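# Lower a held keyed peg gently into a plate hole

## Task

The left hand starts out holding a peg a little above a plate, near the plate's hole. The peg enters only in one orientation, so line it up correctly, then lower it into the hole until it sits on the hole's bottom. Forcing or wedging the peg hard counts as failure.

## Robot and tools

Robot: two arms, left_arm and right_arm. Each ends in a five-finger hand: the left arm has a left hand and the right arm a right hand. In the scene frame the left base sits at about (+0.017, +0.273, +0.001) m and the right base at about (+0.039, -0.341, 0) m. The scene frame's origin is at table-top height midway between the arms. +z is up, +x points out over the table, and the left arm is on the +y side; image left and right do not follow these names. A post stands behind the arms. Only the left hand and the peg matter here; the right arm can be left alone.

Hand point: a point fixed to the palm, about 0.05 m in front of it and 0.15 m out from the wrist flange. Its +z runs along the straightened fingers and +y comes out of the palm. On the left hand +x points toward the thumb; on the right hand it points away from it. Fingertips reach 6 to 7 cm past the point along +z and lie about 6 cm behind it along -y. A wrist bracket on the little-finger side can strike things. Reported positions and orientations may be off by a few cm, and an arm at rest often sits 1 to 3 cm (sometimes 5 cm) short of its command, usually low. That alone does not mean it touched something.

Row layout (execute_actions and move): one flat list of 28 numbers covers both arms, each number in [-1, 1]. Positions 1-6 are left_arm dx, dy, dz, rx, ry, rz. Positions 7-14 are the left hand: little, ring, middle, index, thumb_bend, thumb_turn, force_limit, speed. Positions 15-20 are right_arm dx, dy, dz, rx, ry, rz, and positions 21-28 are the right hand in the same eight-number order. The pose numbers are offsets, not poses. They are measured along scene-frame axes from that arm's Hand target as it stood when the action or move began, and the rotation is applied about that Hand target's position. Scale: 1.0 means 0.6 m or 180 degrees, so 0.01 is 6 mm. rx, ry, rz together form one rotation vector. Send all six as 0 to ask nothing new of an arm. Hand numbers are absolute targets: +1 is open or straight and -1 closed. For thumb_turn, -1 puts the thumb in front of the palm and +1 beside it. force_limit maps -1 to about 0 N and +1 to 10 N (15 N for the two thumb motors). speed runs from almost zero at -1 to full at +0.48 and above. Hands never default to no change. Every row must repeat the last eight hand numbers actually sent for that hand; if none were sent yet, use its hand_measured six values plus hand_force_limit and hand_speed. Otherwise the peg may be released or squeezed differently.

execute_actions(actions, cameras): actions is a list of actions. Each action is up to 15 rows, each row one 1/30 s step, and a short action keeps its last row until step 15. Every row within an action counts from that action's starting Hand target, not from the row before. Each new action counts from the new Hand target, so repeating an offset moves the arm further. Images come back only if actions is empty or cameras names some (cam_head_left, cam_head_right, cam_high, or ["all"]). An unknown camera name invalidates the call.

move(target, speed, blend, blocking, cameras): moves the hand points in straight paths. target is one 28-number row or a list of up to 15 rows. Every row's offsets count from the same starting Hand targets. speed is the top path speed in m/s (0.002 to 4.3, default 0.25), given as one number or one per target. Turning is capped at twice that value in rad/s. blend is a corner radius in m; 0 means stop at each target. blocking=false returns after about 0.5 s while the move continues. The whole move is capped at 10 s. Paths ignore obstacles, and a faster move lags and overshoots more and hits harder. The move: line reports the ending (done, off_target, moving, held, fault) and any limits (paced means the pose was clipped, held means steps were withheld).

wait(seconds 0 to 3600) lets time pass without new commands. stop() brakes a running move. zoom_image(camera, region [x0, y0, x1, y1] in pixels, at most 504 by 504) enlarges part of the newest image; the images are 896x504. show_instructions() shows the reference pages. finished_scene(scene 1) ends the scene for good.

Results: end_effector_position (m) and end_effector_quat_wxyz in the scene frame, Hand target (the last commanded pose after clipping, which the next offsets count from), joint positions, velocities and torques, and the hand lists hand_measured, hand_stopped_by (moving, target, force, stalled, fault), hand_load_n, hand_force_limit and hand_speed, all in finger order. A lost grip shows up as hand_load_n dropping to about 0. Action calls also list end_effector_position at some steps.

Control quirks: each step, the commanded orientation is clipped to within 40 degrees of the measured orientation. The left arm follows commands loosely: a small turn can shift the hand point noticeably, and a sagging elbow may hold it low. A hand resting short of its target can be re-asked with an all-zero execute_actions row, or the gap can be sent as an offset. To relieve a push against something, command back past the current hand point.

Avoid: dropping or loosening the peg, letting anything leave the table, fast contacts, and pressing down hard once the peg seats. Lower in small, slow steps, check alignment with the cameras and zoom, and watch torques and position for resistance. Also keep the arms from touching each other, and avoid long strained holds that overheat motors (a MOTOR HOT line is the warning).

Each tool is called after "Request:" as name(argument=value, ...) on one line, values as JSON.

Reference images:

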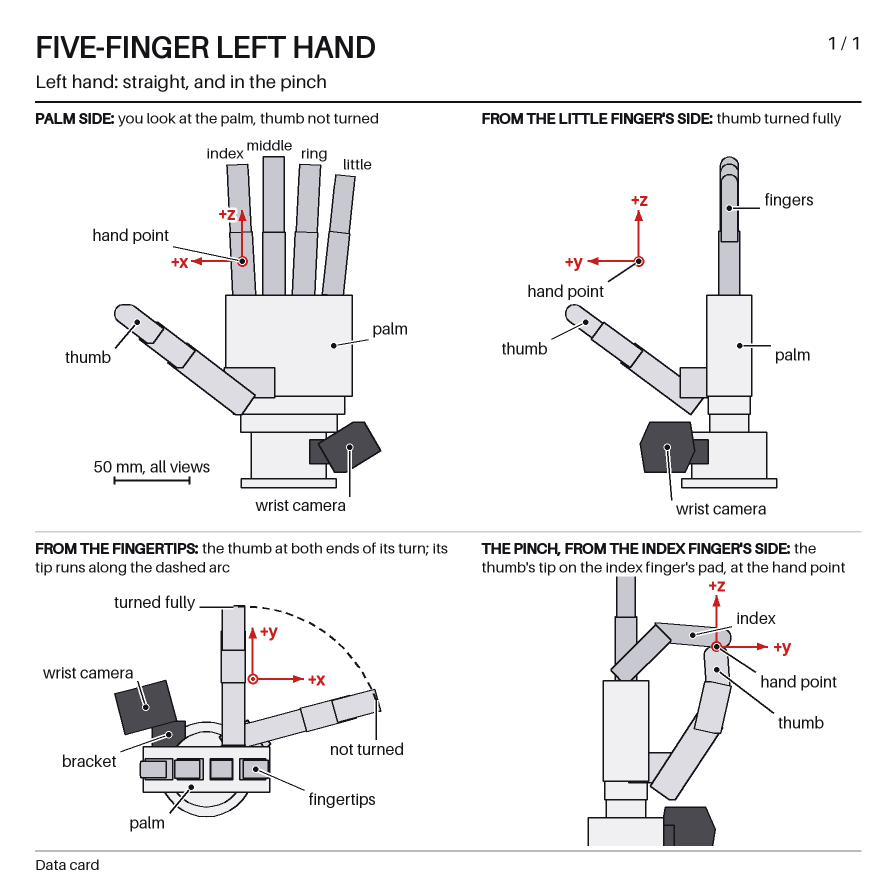

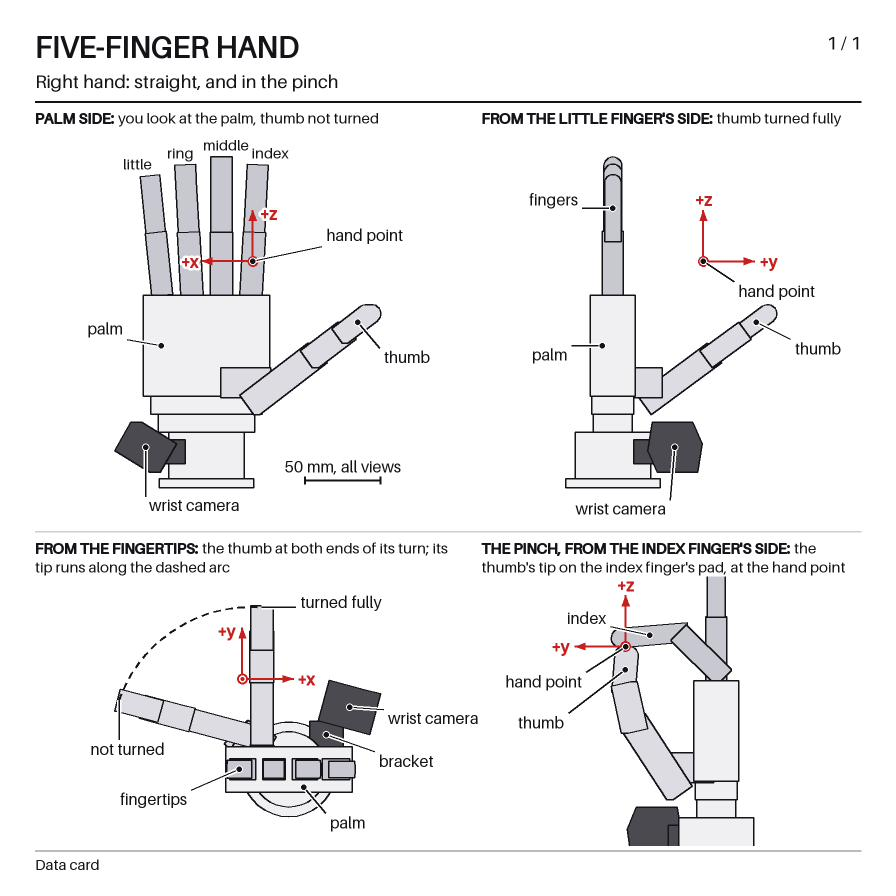

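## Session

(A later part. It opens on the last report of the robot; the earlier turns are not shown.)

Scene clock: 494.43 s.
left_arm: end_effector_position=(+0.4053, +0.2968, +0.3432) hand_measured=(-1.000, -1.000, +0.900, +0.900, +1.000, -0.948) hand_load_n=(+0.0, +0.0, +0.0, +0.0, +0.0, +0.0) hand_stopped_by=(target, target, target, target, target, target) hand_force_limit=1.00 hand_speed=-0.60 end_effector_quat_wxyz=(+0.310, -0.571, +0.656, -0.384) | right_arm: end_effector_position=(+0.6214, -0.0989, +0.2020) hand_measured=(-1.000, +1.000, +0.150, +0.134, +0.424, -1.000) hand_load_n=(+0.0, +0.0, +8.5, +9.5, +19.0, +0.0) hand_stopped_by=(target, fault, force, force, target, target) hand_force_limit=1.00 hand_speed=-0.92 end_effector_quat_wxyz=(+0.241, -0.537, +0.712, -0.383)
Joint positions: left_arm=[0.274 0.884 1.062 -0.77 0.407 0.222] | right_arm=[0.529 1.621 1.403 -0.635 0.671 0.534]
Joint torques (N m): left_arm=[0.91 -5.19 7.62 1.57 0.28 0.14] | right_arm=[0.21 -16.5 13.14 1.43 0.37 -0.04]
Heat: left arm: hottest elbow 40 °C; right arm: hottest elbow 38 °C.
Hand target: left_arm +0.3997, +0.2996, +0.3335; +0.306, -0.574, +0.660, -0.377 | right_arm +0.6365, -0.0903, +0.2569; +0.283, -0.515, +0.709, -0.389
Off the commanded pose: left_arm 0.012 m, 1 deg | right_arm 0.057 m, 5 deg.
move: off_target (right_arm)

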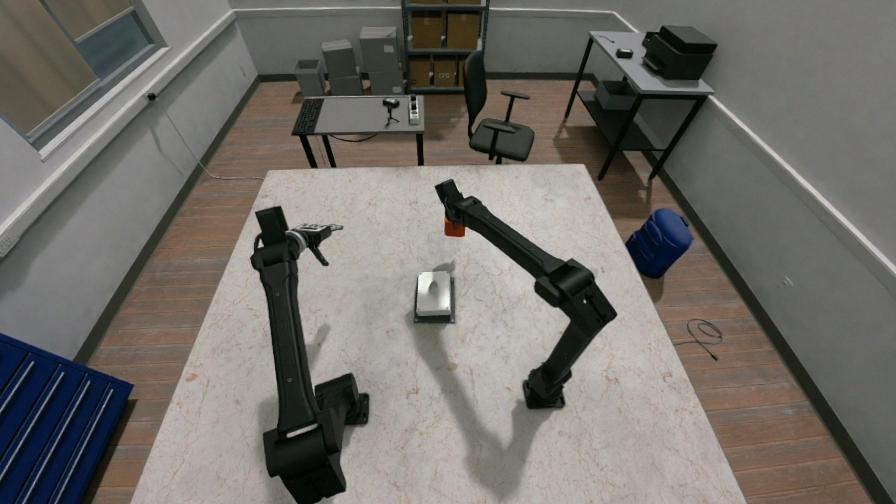

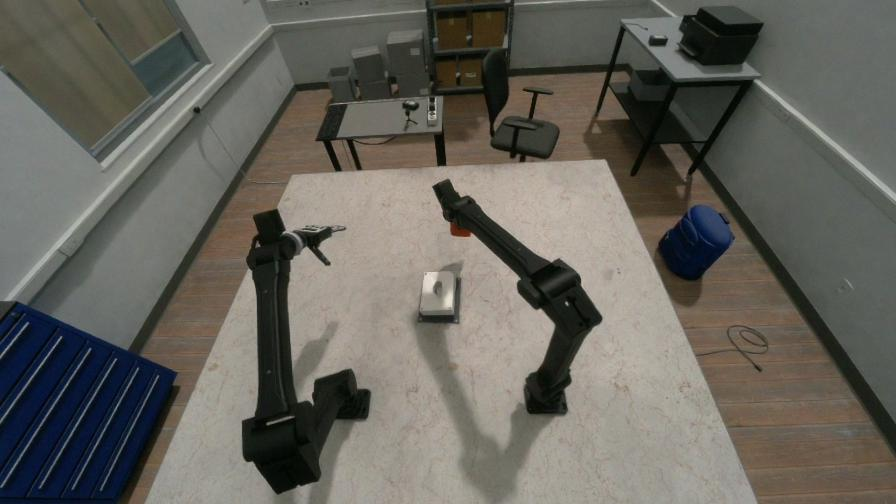

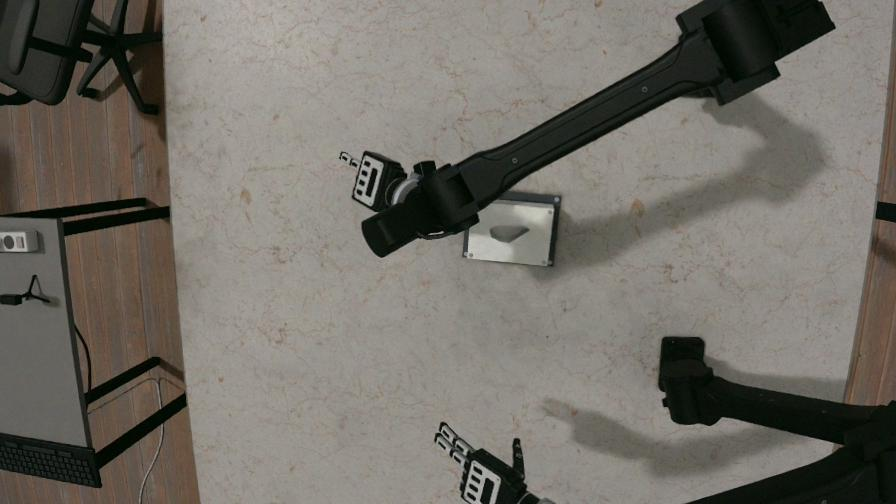

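Request:
move(target=[[0,0,0,0,0,0,-1.0,-1.0,0.9,0.9,1.0,-0.948,1.0,-0.6,-0.394,-0.03,0.16,0,0,0.583,-1,-1,0.1,0.1,0.42,-1,1.0,-0.92]], speed=0.2, cameras=["cam_high","cam_head_left","cam_head_right"])

Request:
zoom_image(camera="cam_high", region=[440, 120, 600, 280])

Request:
zoom_image(camera="cam_head_left", region=[390, 220, 490, 330])

Request:
zoom_image(camera="cam_head_right", region=[390, 220, 490, 330])

Scene clock: 517.50 s.
left_arm: end_effector_position=(+0.4053, +0.2968, +0.3432) hand_measured=(-1.000, -1.000, +0.900, +0.900, +1.000, -0.948) hand_load_n=(+0.0, +0.0, +0.0, +0.0, +0.0, +0.0) hand_stopped_by=(target, target, target, target, target, target) hand_force_limit=1.00 hand_speed=-0.60 end_effector_quat_wxyz=(+0.310, -0.571, +0.656, -0.384) | right_arm: end_effector_position=(+0.3858, -0.1074, +0.3273) hand_measured=(-1.000, +1.000, +0.150, +0.134, +0.424, -1.000) hand_load_n=(+0.0, +0.5, +8.5, +9.0, +19.0, +0.0) hand_stopped_by=(target, fault, force, force, target, target) hand_force_limit=1.00 hand_speed=-0.92 end_effector_quat_wxyz=(-0.470, +0.882, -0.033, -0.012)
Joint positions: left_arm=[0.274 0.884 1.062 -0.77 0.407 0.222] | right_arm=[0.284 1.3 1.4 -1.279 -0.923 -1.029]
Joint torques (N m): left_arm=[0.91 -5.13 7.61 1.57 0.28 0.14] | right_arm=[-1.03 -8.12 12.71 0.68 -0.93 -0.04]
Heat: left arm: hottest elbow 40 °C; right arm: hottest elbow 41 °C.
Hand target: left_arm +0.3997, +0.2996, +0.3335; +0.306, -0.574, +0.660, -0.377 | right_arm +0.4001, -0.1084, +0.3528; -0.481, +0.877, -0.023, +0.013
Off the commanded pose: left_arm 0.012 m, 1 deg | right_arm 0.029 m, 3 deg.
move: off_target (right_arm)

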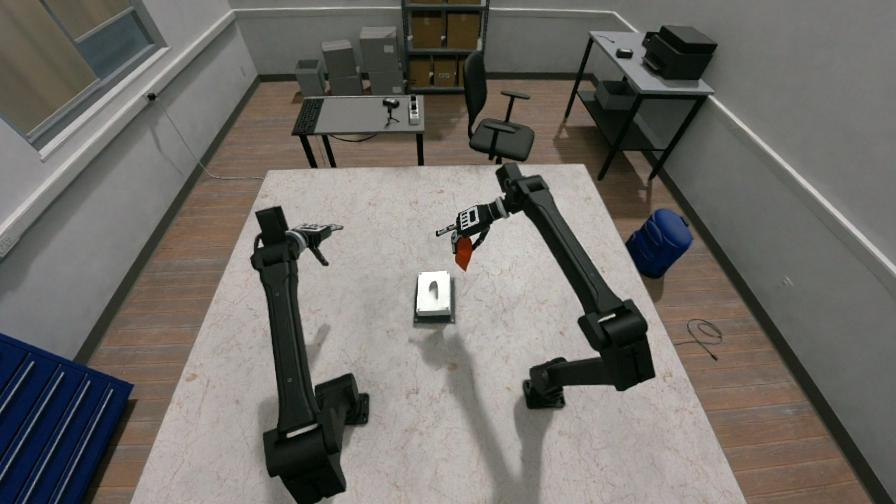

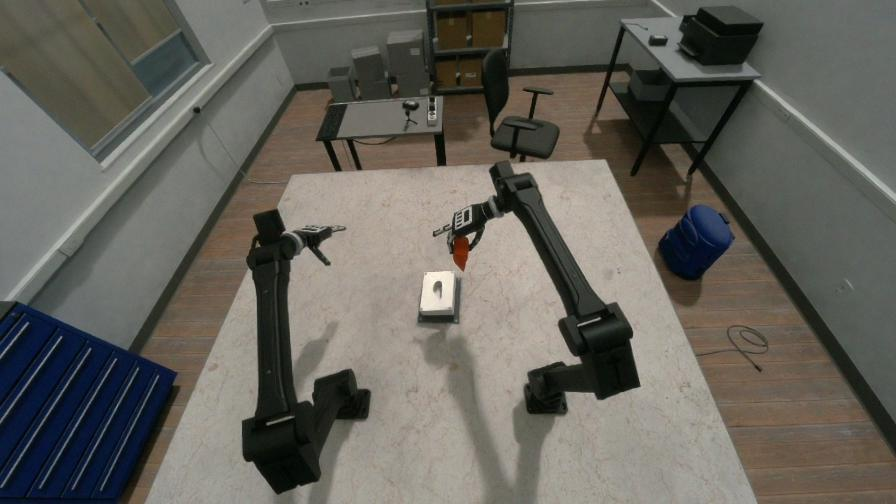

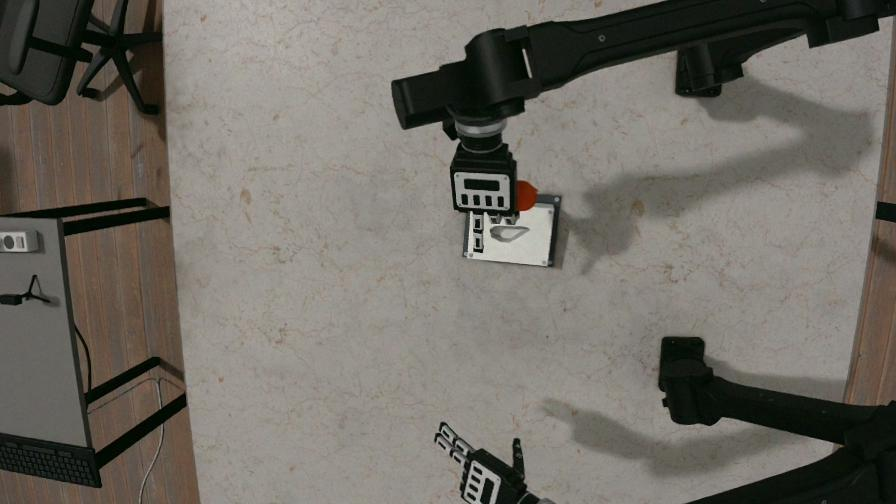

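Scaled by 3.150 from the camera's image (finer frame: 1280x720).

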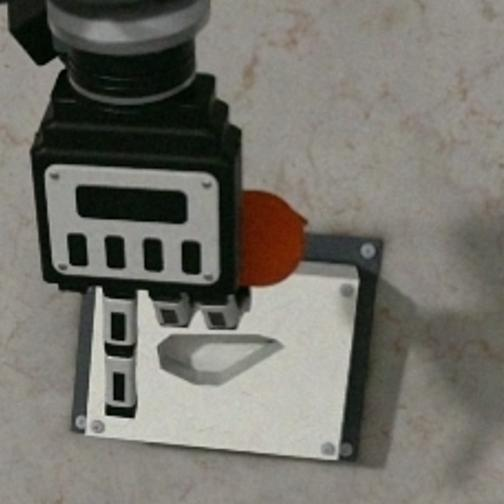

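Scaled by 4.582 from the camera's image (finer frame: 1280x720).

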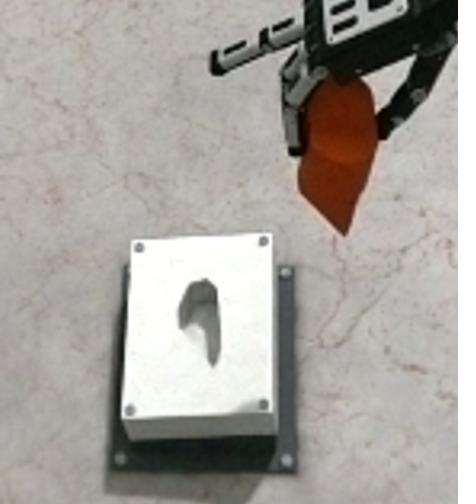

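Scaled by 4.582 from the camera's image (finer frame: 1280x720).

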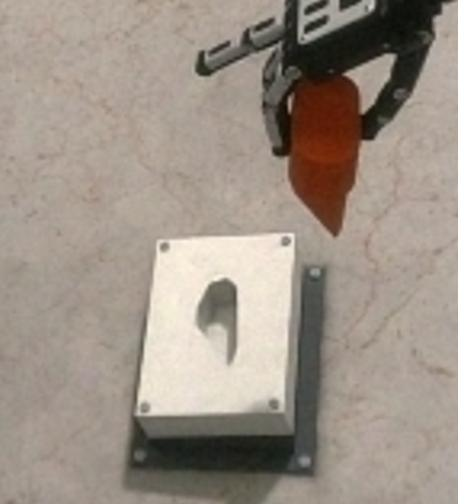

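Request:
move(target=[[0,0,0,0,0,0,-1.0,-1.0,0.9,0.9,1.0,-0.948,1.0,-0.6,0.018,0.146,-0.167,0.005,-0.019,-0.014,-1,-1,0.1,0.1,0.42,-1,1.0,-0.92]], speed=0.12, cameras=["cam_high","cam_head_left","cam_head_right"])

Request:
zoom_image(camera="cam_high", region=[450, 160, 570, 280])

Request:
zoom_image(camera="cam_head_left", region=[390, 220, 490, 330])

Request:
zoom_image(camera="cam_head_right", region=[390, 220, 490, 330])

Scene clock: 533.57 s.
left_arm: end_effector_position=(+0.4053, +0.2968, +0.3432) hand_measured=(-1.000, -1.000, +0.900, +0.900, +1.000, -0.948) hand_load_n=(+0.0, +0.0, +0.0, +0.0, +0.0, +0.0) hand_stopped_by=(target, target, target, target, target, target) hand_force_limit=1.00 hand_speed=-0.60 end_effector_quat_wxyz=(+0.310, -0.571, +0.656, -0.384) | right_arm: end_effector_position=(+0.4083, -0.0299, +0.2413) hand_measured=(-1.000, +1.000, +0.150, +0.134, +0.424, -1.000) hand_load_n=(+0.5, +0.0, +8.5, +9.5, +19.0, +0.0) hand_stopped_by=(target, fault, force, force, target, target) hand_force_limit=1.00 hand_speed=-0.92 end_effector_quat_wxyz=(-0.478, +0.877, -0.036, +0.040)
Joint positions: left_arm=[0.274 0.884 1.062 -0.77 0.407 0.222] | right_arm=[0.453 1.327 1.169 -0.717 -0.792 -0.749]
Joint torques (N m): left_arm=[0.91 -5.19 7.62 1.57 0.28 0.14] | right_arm=[1.08 -9.47 9.7 2.37 -0.51 0.13]
Heat: left arm: hottest elbow 40 °C; right arm: hottest elbow 44 °C.
Hand target: left_arm +0.3997, +0.2996, +0.3335; +0.306, -0.574, +0.660, -0.377 | right_arm +0.4110, -0.0208, +0.2527; -0.488, +0.871, -0.028, +0.049
Off the commanded pose: left_arm 0.012 m, 1 deg | right_arm 0.015 m, 2 deg.
move: off_target (right_arm)

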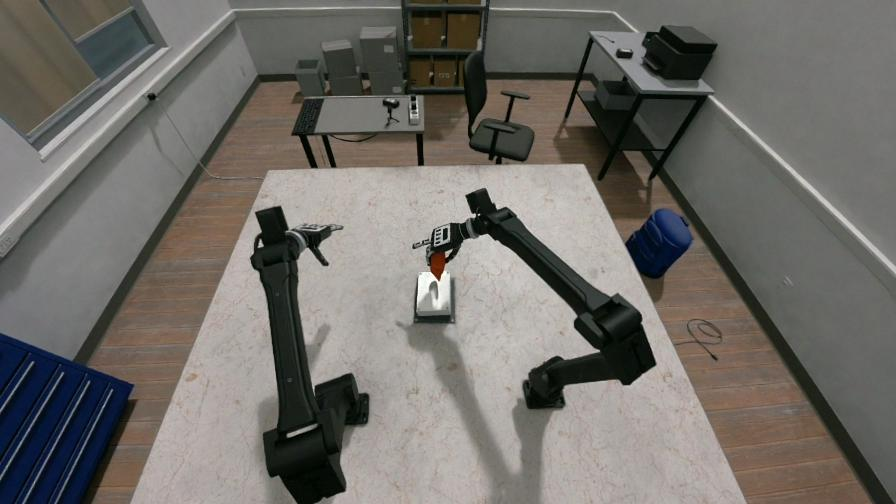

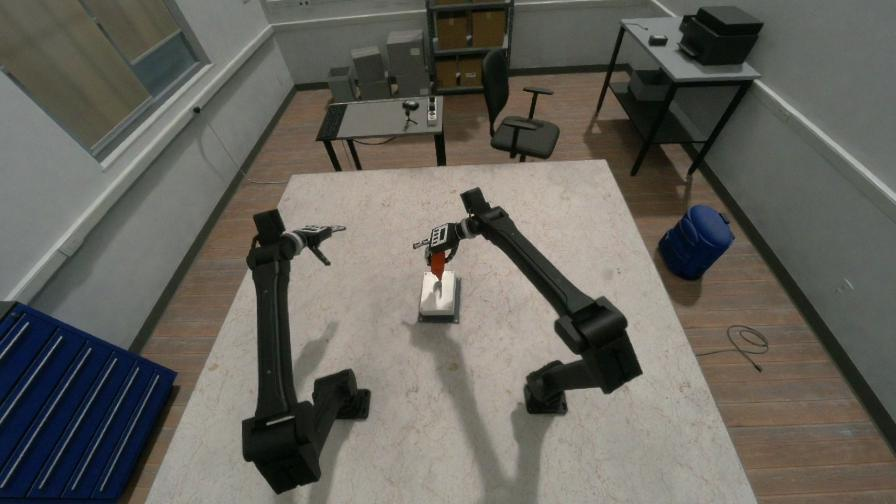

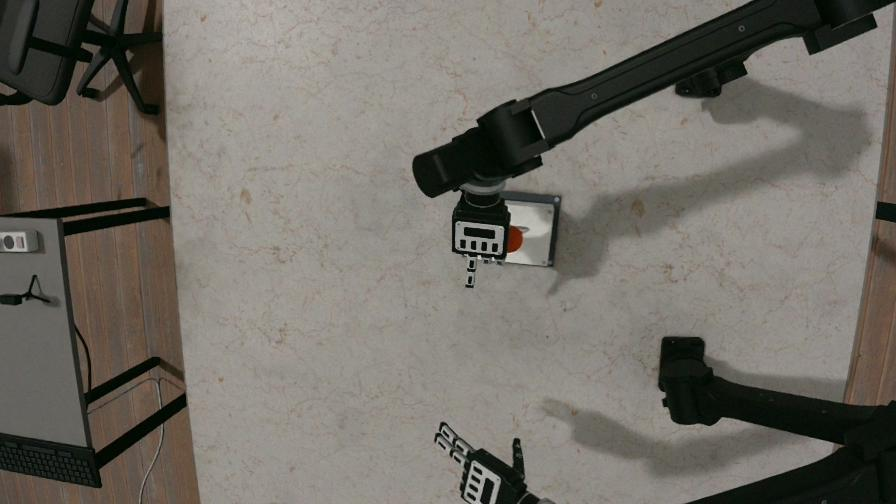

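Scaled by 4.200 from the camera's image (finer frame: 1280x720).

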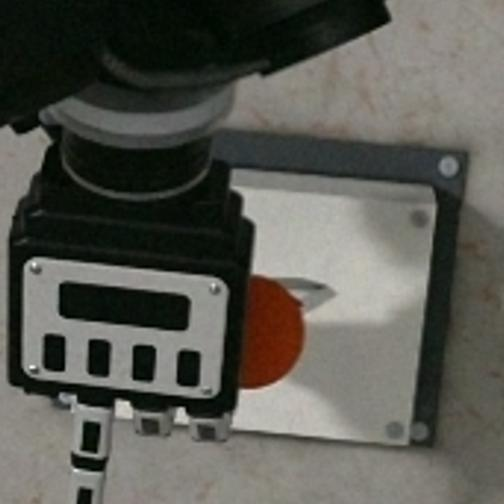

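Scaled by 4.582 from the camera's image (finer frame: 1280x720).

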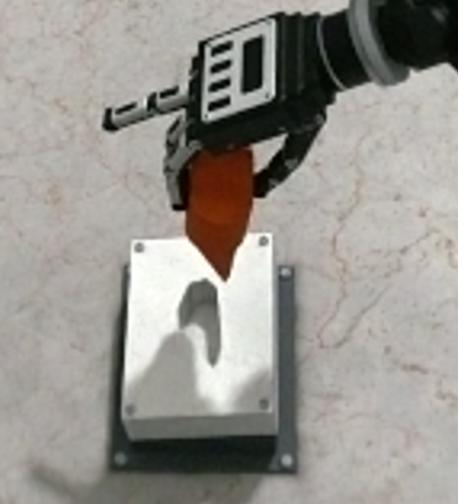

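Scaled by 4.582 from the camera's image (finer frame: 1280x720).

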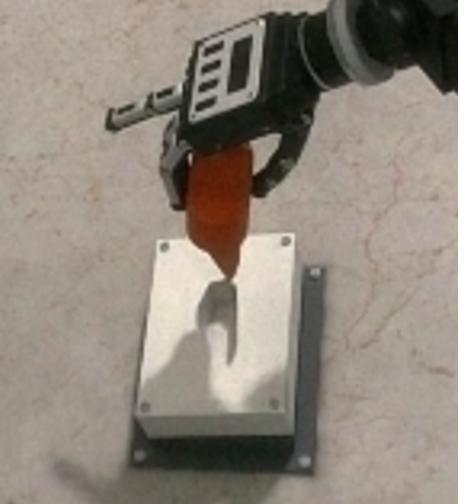

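Request:
move(target=[[0,0,0,0,0,0,-1.0,-1.0,0.9,0.9,1.0,-0.948,1.0,-0.6,0,0.011,-0.09,0,0.009,0.0217,-1,-1,0.1,0.1,0.42,-1,1.0,-0.92]], speed=0.08, cameras=["cam_high","cam_head_left","cam_head_right"])

Request:
zoom_image(camera="cam_high", region=[450, 160, 570, 280])

Request:
zoom_image(camera="cam_head_left", region=[400, 240, 470, 320])

Request:
zoom_image(camera="cam_head_right", region=[400, 240, 470, 320])

Scene clock: 548.47 s.
left_arm: end_effector_position=(+0.4053, +0.2968, +0.3432) hand_measured=(-1.000, -1.000, +0.900, +0.900, +1.000, -0.948) hand_load_n=(+0.0, +0.0, +0.0, +0.0, +0.0, +0.0) hand_stopped_by=(target, target, target, target, target, target) hand_force_limit=1.00 hand_speed=-0.60 end_effector_quat_wxyz=(+0.310, -0.571, +0.656, -0.384) | right_arm: end_effector_position=(+0.4073, -0.0238, +0.1893) hand_measured=(-1.000, +1.000, +0.150, +0.134, +0.424, -1.000) hand_load_n=(+0.0, +0.0, +8.5, +9.5, +19.0, +0.0) hand_stopped_by=(target, fault, force, force, target, target) hand_force_limit=1.00 hand_speed=-0.92 end_effector_quat_wxyz=(-0.479, +0.878, -0.024, +0.010)
Joint positions: left_arm=[0.274 0.884 1.062 -0.77 0.407 0.222] | right_arm=[0.455 1.404 1.109 -0.647 -0.837 -0.788]
Joint torques (N m): left_arm=[0.97 -5.19 7.62 1.58 0.28 0.14] | right_arm=[1.2 -10.05 9.4 2.22 -0.79 -0.08]
Heat: left arm: hottest elbow 40 °C; right arm: hottest elbow 42 °C.
Hand target: left_arm +0.3997, +0.2996, +0.3335; +0.306, -0.574, +0.660, -0.377 | right_arm +0.4110, -0.0142, +0.1987; -0.489, +0.872, -0.005, +0.020
Off the commanded pose: left_arm 0.012 m, 1 deg | right_arm 0.014 m, 3 deg.
move: off_target (right_arm)

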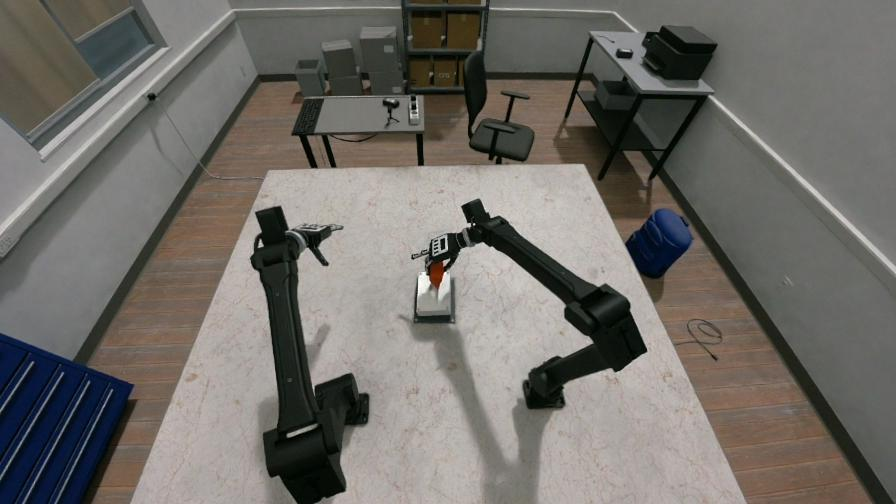

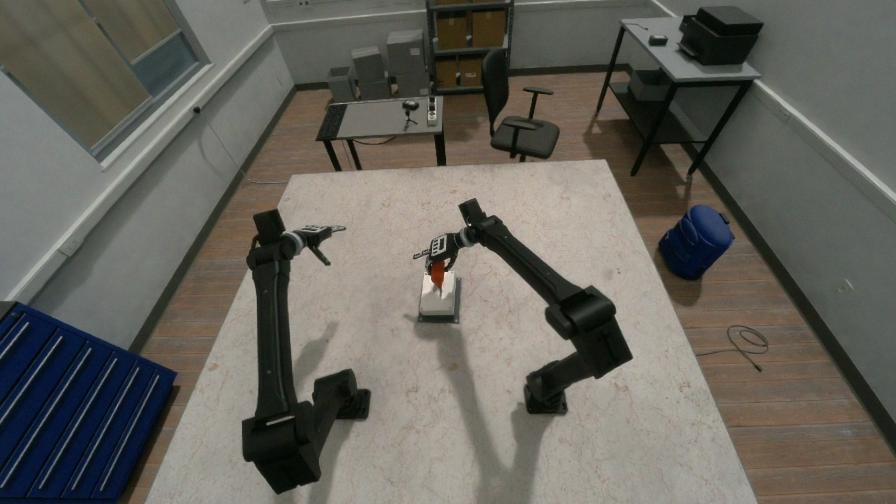

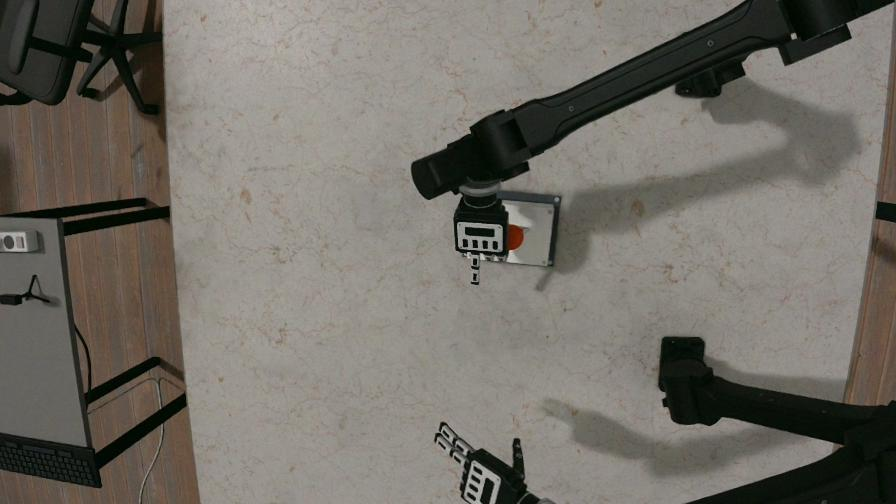

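Scaled by 4.200 from the camera's image (finer frame: 1280x720).

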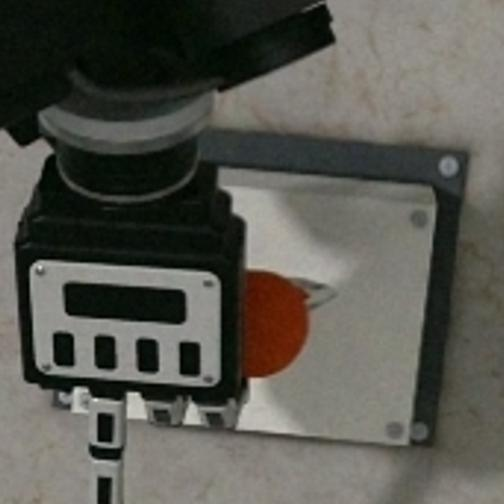

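Scaled by 6.300 from the camera's image (finer frame: 1280x720).

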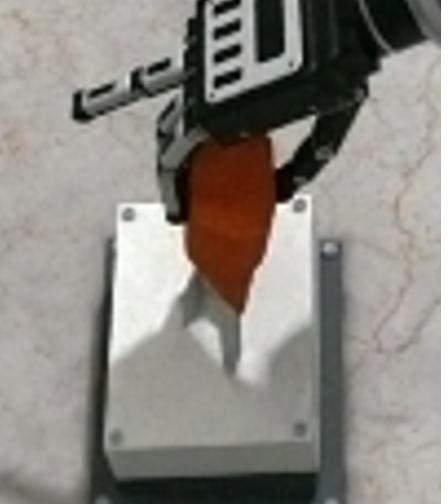

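Scaled by 6.300 from the camera's image (finer frame: 1280x720).

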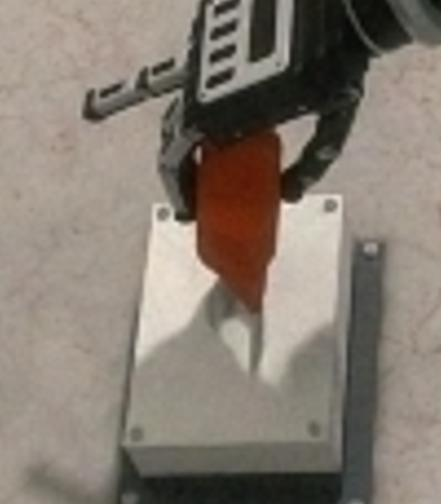

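Request:
zoom_image(camera="cam_head_left", region=[420, 255, 455, 305])

Request:
zoom_image(camera="cam_head_right", region=[422, 255, 457, 305])

Scaled by 10.080 from the camera's image (finer frame: 1280x720).

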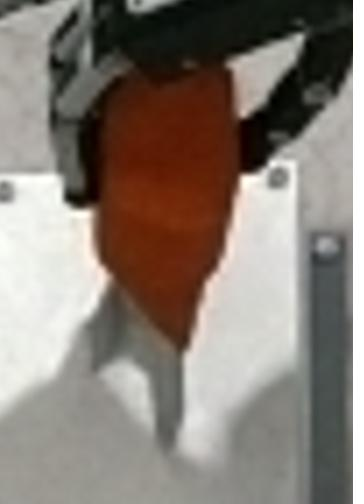

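Scaled by 10.080 from the camera's image (finer frame: 1280x720).

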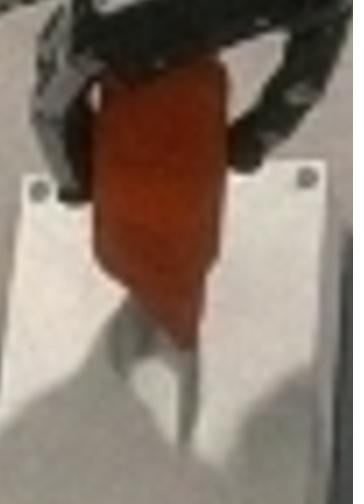

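Request:
move(target=[[0,0,0,0,0,0,-1.0,-1.0,0.9,0.9,1.0,-0.948,1.0,-0.6,0,0.009,-0.055,0,0,0,-1,-1,0.1,0.1,0.42,-1,1.0,-0.92]], speed=0.06, cameras=["cam_high","cam_head_left","cam_head_right"])

Request:
zoom_image(camera="cam_high", region=[450, 160, 570, 280])

Request:
zoom_image(camera="cam_head_left", region=[420, 262, 455, 312])

Request:
zoom_image(camera="cam_head_right", region=[422, 262, 457, 312])

Scene clock: 576.67 s.
left_arm: end_effector_position=(+0.4053, +0.2968, +0.3432) hand_measured=(-1.000, -1.000, +0.900, +0.900, +1.000, -0.948) hand_load_n=(+0.0, -0.5, +0.0, +0.0, +0.0, +0.0) hand_stopped_by=(target, target, target, target, target, target) hand_force_limit=1.00 hand_speed=-0.60 end_effector_quat_wxyz=(+0.310, -0.571, +0.656, -0.384) | right_arm: end_effector_position=(+0.4080, -0.0191, +0.1572) hand_measured=(-1.000, +1.000, +0.150, +0.134, +0.424, -1.000) hand_load_n=(+0.0, +0.0, +8.5, +9.0, +19.0, +0.0) hand_stopped_by=(target, fault, force, force, target, target) hand_force_limit=1.00 hand_speed=-0.92 end_effector_quat_wxyz=(-0.480, +0.877, -0.018, +0.012)
Joint positions: left_arm=[0.274 0.884 1.062 -0.77 0.407 0.222] | right_arm=[0.464 1.437 1.052 -0.546 -0.835 -0.789]
Joint torques (N m): left_arm=[0.91 -5.13 7.62 1.57 0.28 0.14] | right_arm=[1.32 -10.29 9.13 2.28 -0.58 0.04]
Heat: left arm: hottest elbow 40 °C; right arm: hottest elbow 43 °C.
Hand target: left_arm +0.3997, +0.2996, +0.3335; +0.306, -0.574, +0.660, -0.377 | right_arm +0.4110, -0.0088, +0.1657; -0.488, +0.872, -0.006, +0.020
Off the commanded pose: left_arm 0.012 m, 1 deg | right_arm 0.014 m, 2 deg.
move: off_target (right_arm)

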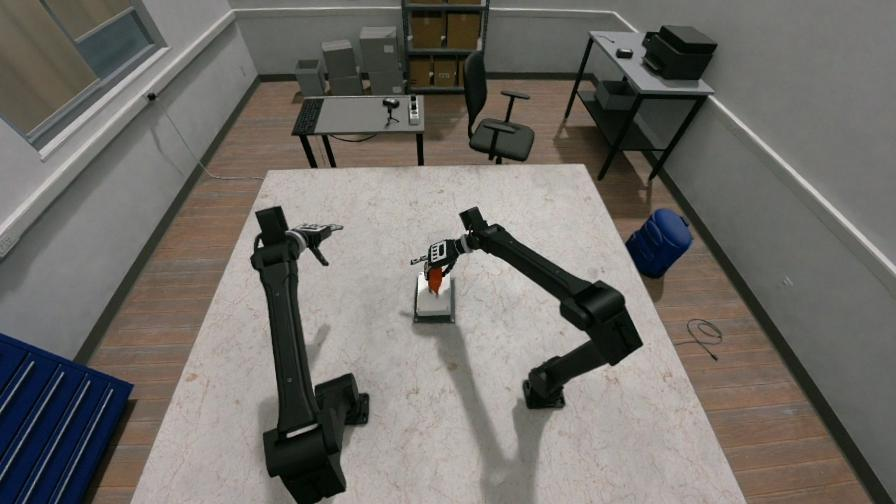

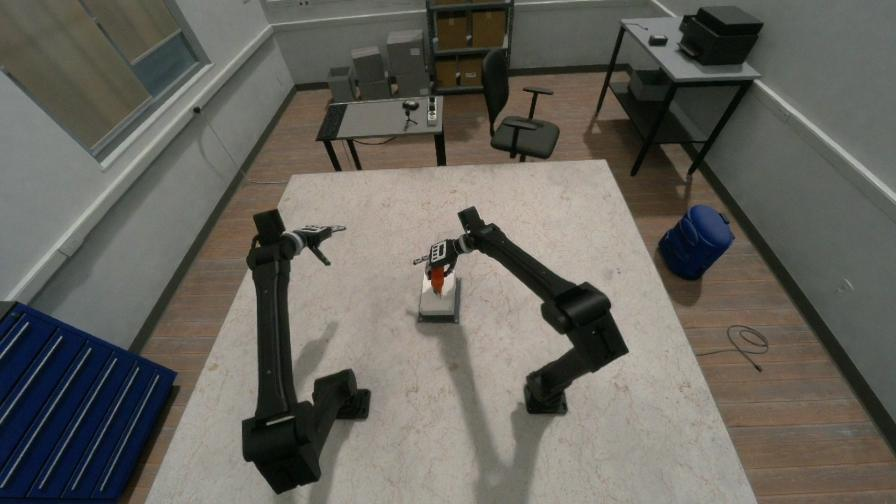

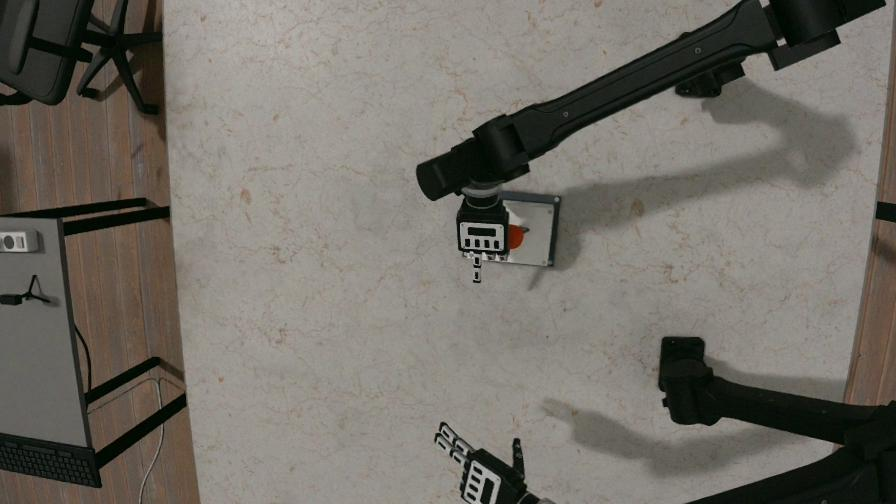

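Scaled by 4.200 from the camera's image (finer frame: 1280x720).

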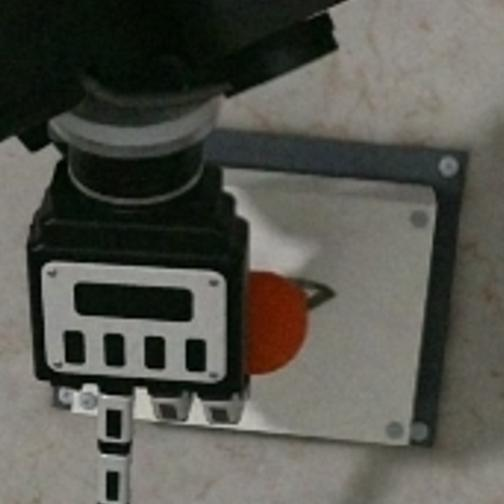

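Scaled by 10.080 from the camera's image (finer frame: 1280x720).

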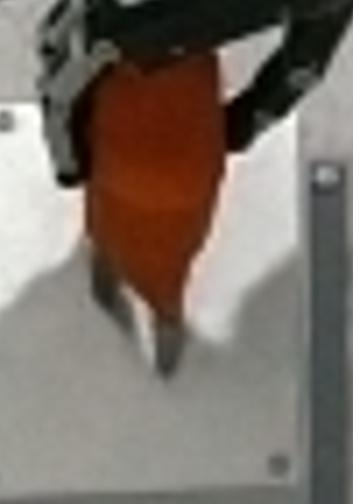

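Scaled by 10.080 from the camera's image (finer frame: 1280x720).

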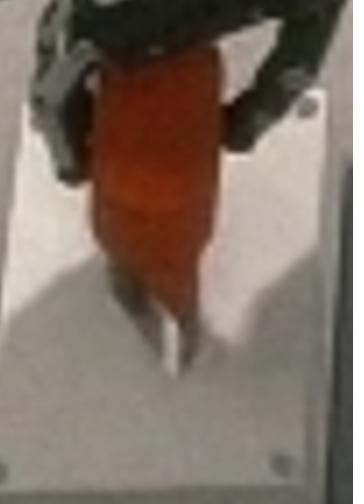

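Request:
zoom_image(camera="cam_head_left", region=[425, 280, 447, 302])

Request:
zoom_image(camera="cam_head_right", region=[429, 280, 451, 302])

Request:
zoom_image(camera="cam_high", region=[505, 215, 540, 255])

Scaled by 22.909 from the camera's image (finer frame: 1280x720).

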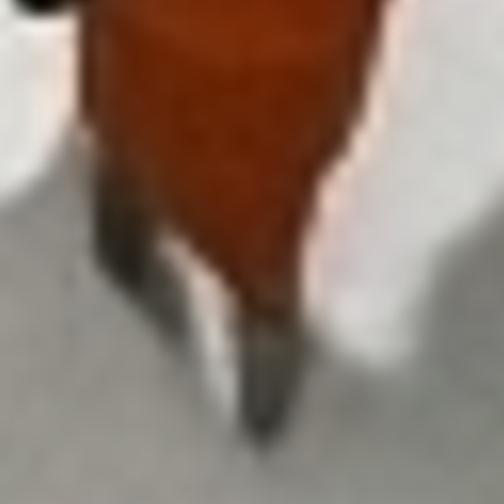

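Scaled by 22.909 from the camera's image (finer frame: 1280x720).

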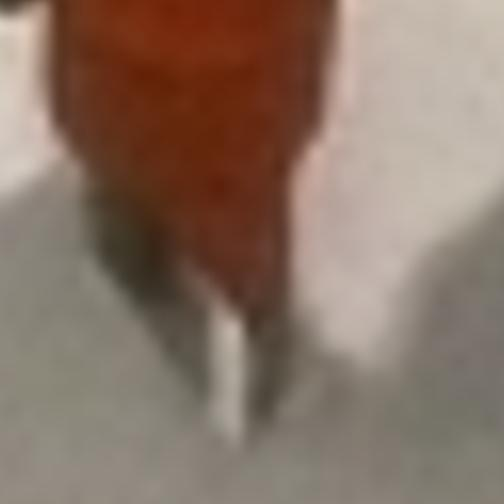

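Scaled by 12.600 from the camera's image (finer frame: 1280x720).

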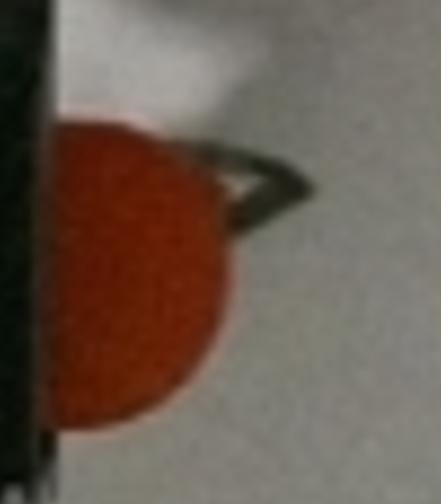

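Request:
move(target=[[0,0,0,0,0,0,-1.0,-1.0,0.9,0.9,1.0,-0.948,1.0,-0.6,0,-0.0033,-0.02,0,0,-0.0225,-1,-1,0.1,0.1,0.42,-1,1.0,-0.92]], speed=0.05, cameras=["cam_high","cam_head_left","cam_head_right"])

Request:
zoom_image(camera="cam_head_left", region=[423, 280, 448, 305])

Request:
zoom_image(camera="cam_head_right", region=[426, 280, 451, 305])

Request:
zoom_image(camera="cam_high", region=[500, 210, 540, 255])

Request:
zoom_image(camera="cam_high", region=[450, 160, 570, 280])

Scene clock: 623.80 s.
left_arm: end_effector_position=(+0.4053, +0.2968, +0.3432) hand_measured=(-1.000, -1.000, +0.900, +0.900, +1.000, -0.948) hand_load_n=(+0.0, +0.0, +0.0, +0.0, +0.0, +0.0) hand_stopped_by=(target, target, target, target, target, target) hand_force_limit=1.00 hand_speed=-0.60 end_effector_quat_wxyz=(+0.310, -0.571, +0.656, -0.384) | right_arm: end_effector_position=(+0.4117, -0.0191, +0.1440) hand_measured=(-1.000, +1.000, +0.150, +0.134, +0.424, -1.000) hand_load_n=(+0.0, +0.0, +8.0, +10.5, +18.5, +0.0) hand_stopped_by=(target, fault, force, force, target, target) hand_force_limit=1.00 hand_speed=-0.92 end_effector_quat_wxyz=(-0.480, +0.875, -0.048, +0.027)
Joint positions: left_arm=[0.274 0.884 1.062 -0.77 0.407 0.222] | right_arm=[0.465 1.434 1.004 -0.444 -0.795 -0.707]
Joint torques (N m): left_arm=[0.91 -5.19 7.62 1.57 0.28 0.14] | right_arm=[1.49 -11.34 8.23 2.41 -0.29 0.03]
Heat: left arm: hottest elbow 40 °C; right arm: hottest elbow 42 °C.
Hand target: left_arm +0.3997, +0.2996, +0.3335; +0.306, -0.574, +0.660, -0.377 | right_arm +0.4110, -0.0108, +0.1536; -0.487, +0.872, -0.037, +0.037
Off the commanded pose: left_arm 0.012 m, 1 deg | right_arm 0.013 m, 2 deg.
move: off_target (right_arm)

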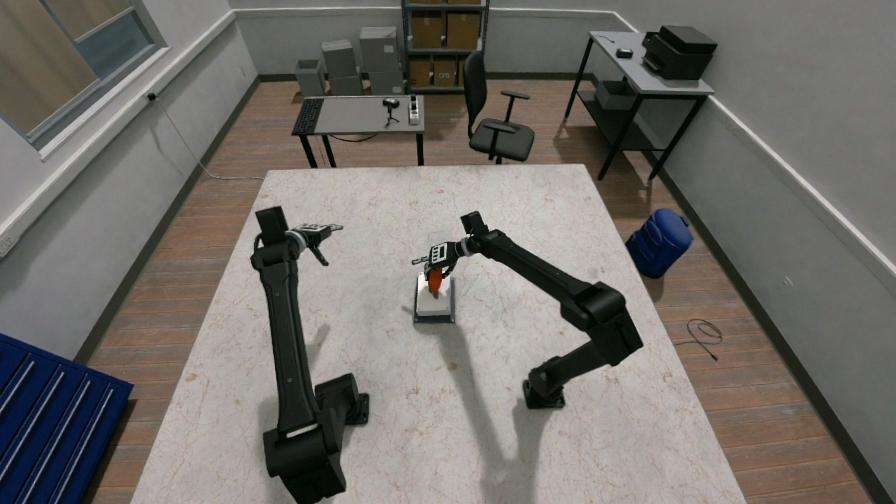

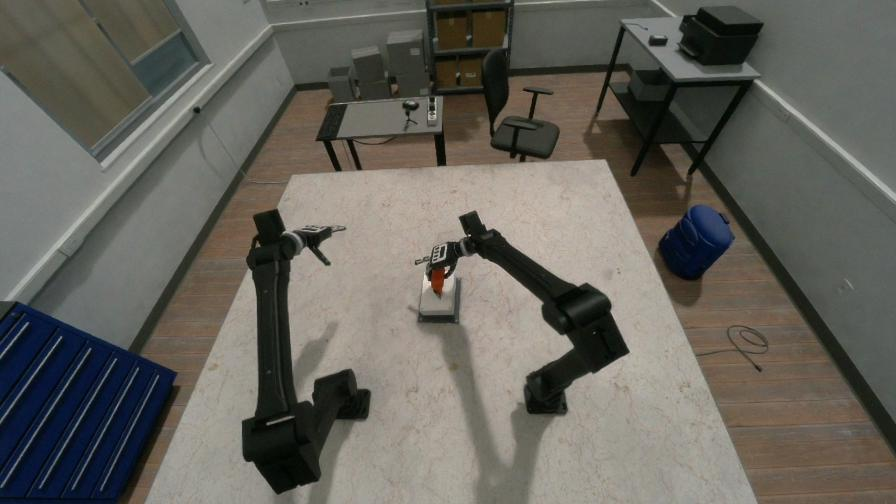

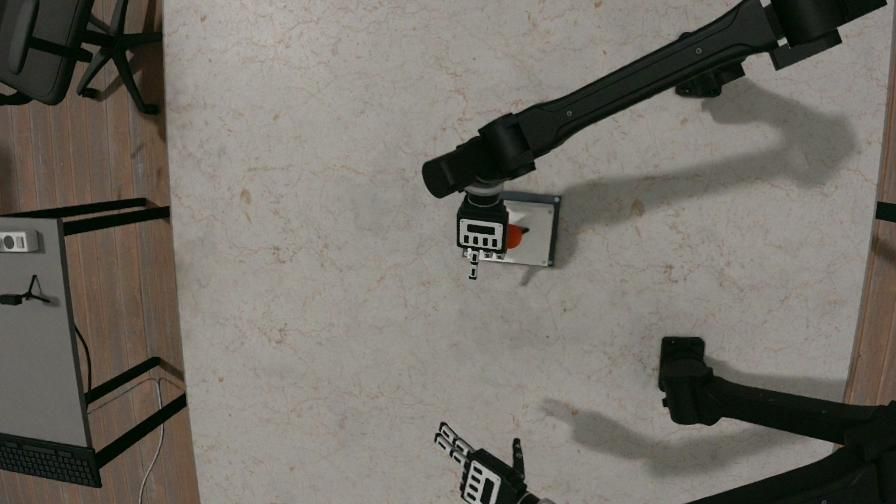

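Scaled by 20.160 from the camera's image (finer frame: 1280x720).

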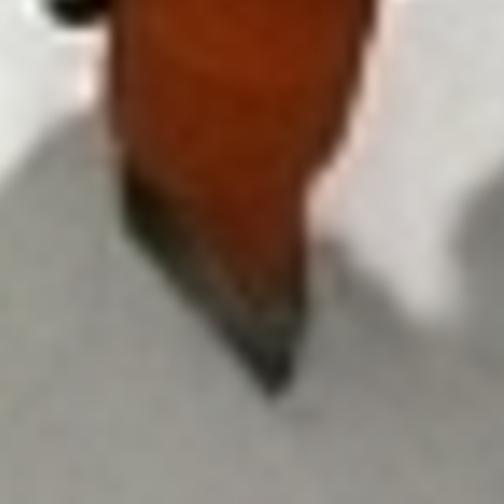

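Scaled by 20.160 from the camera's image (finer frame: 1280x720).

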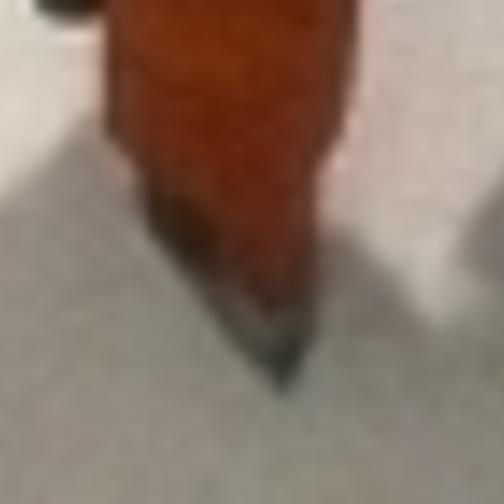

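Scaled by 11.200 from the camera's image (finer frame: 1280x720).

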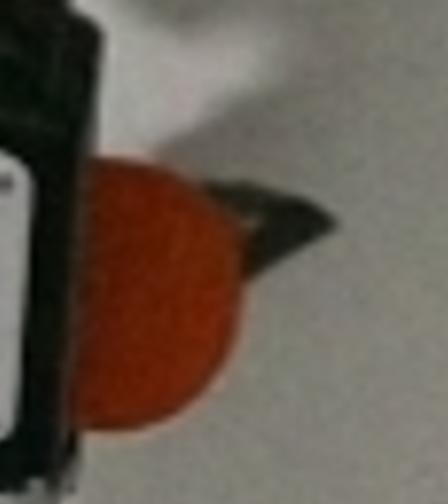

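Scaled by 4.200 from the camera's image (finer frame: 1280x720).

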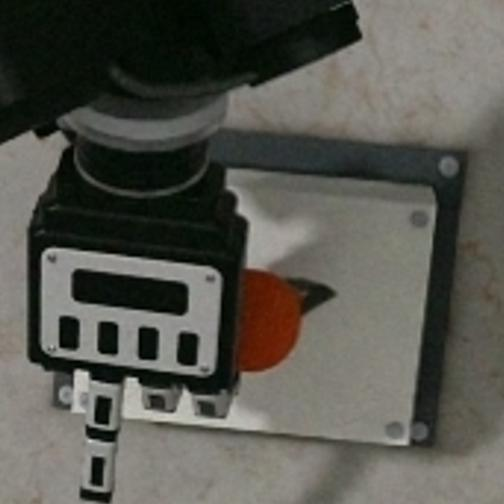

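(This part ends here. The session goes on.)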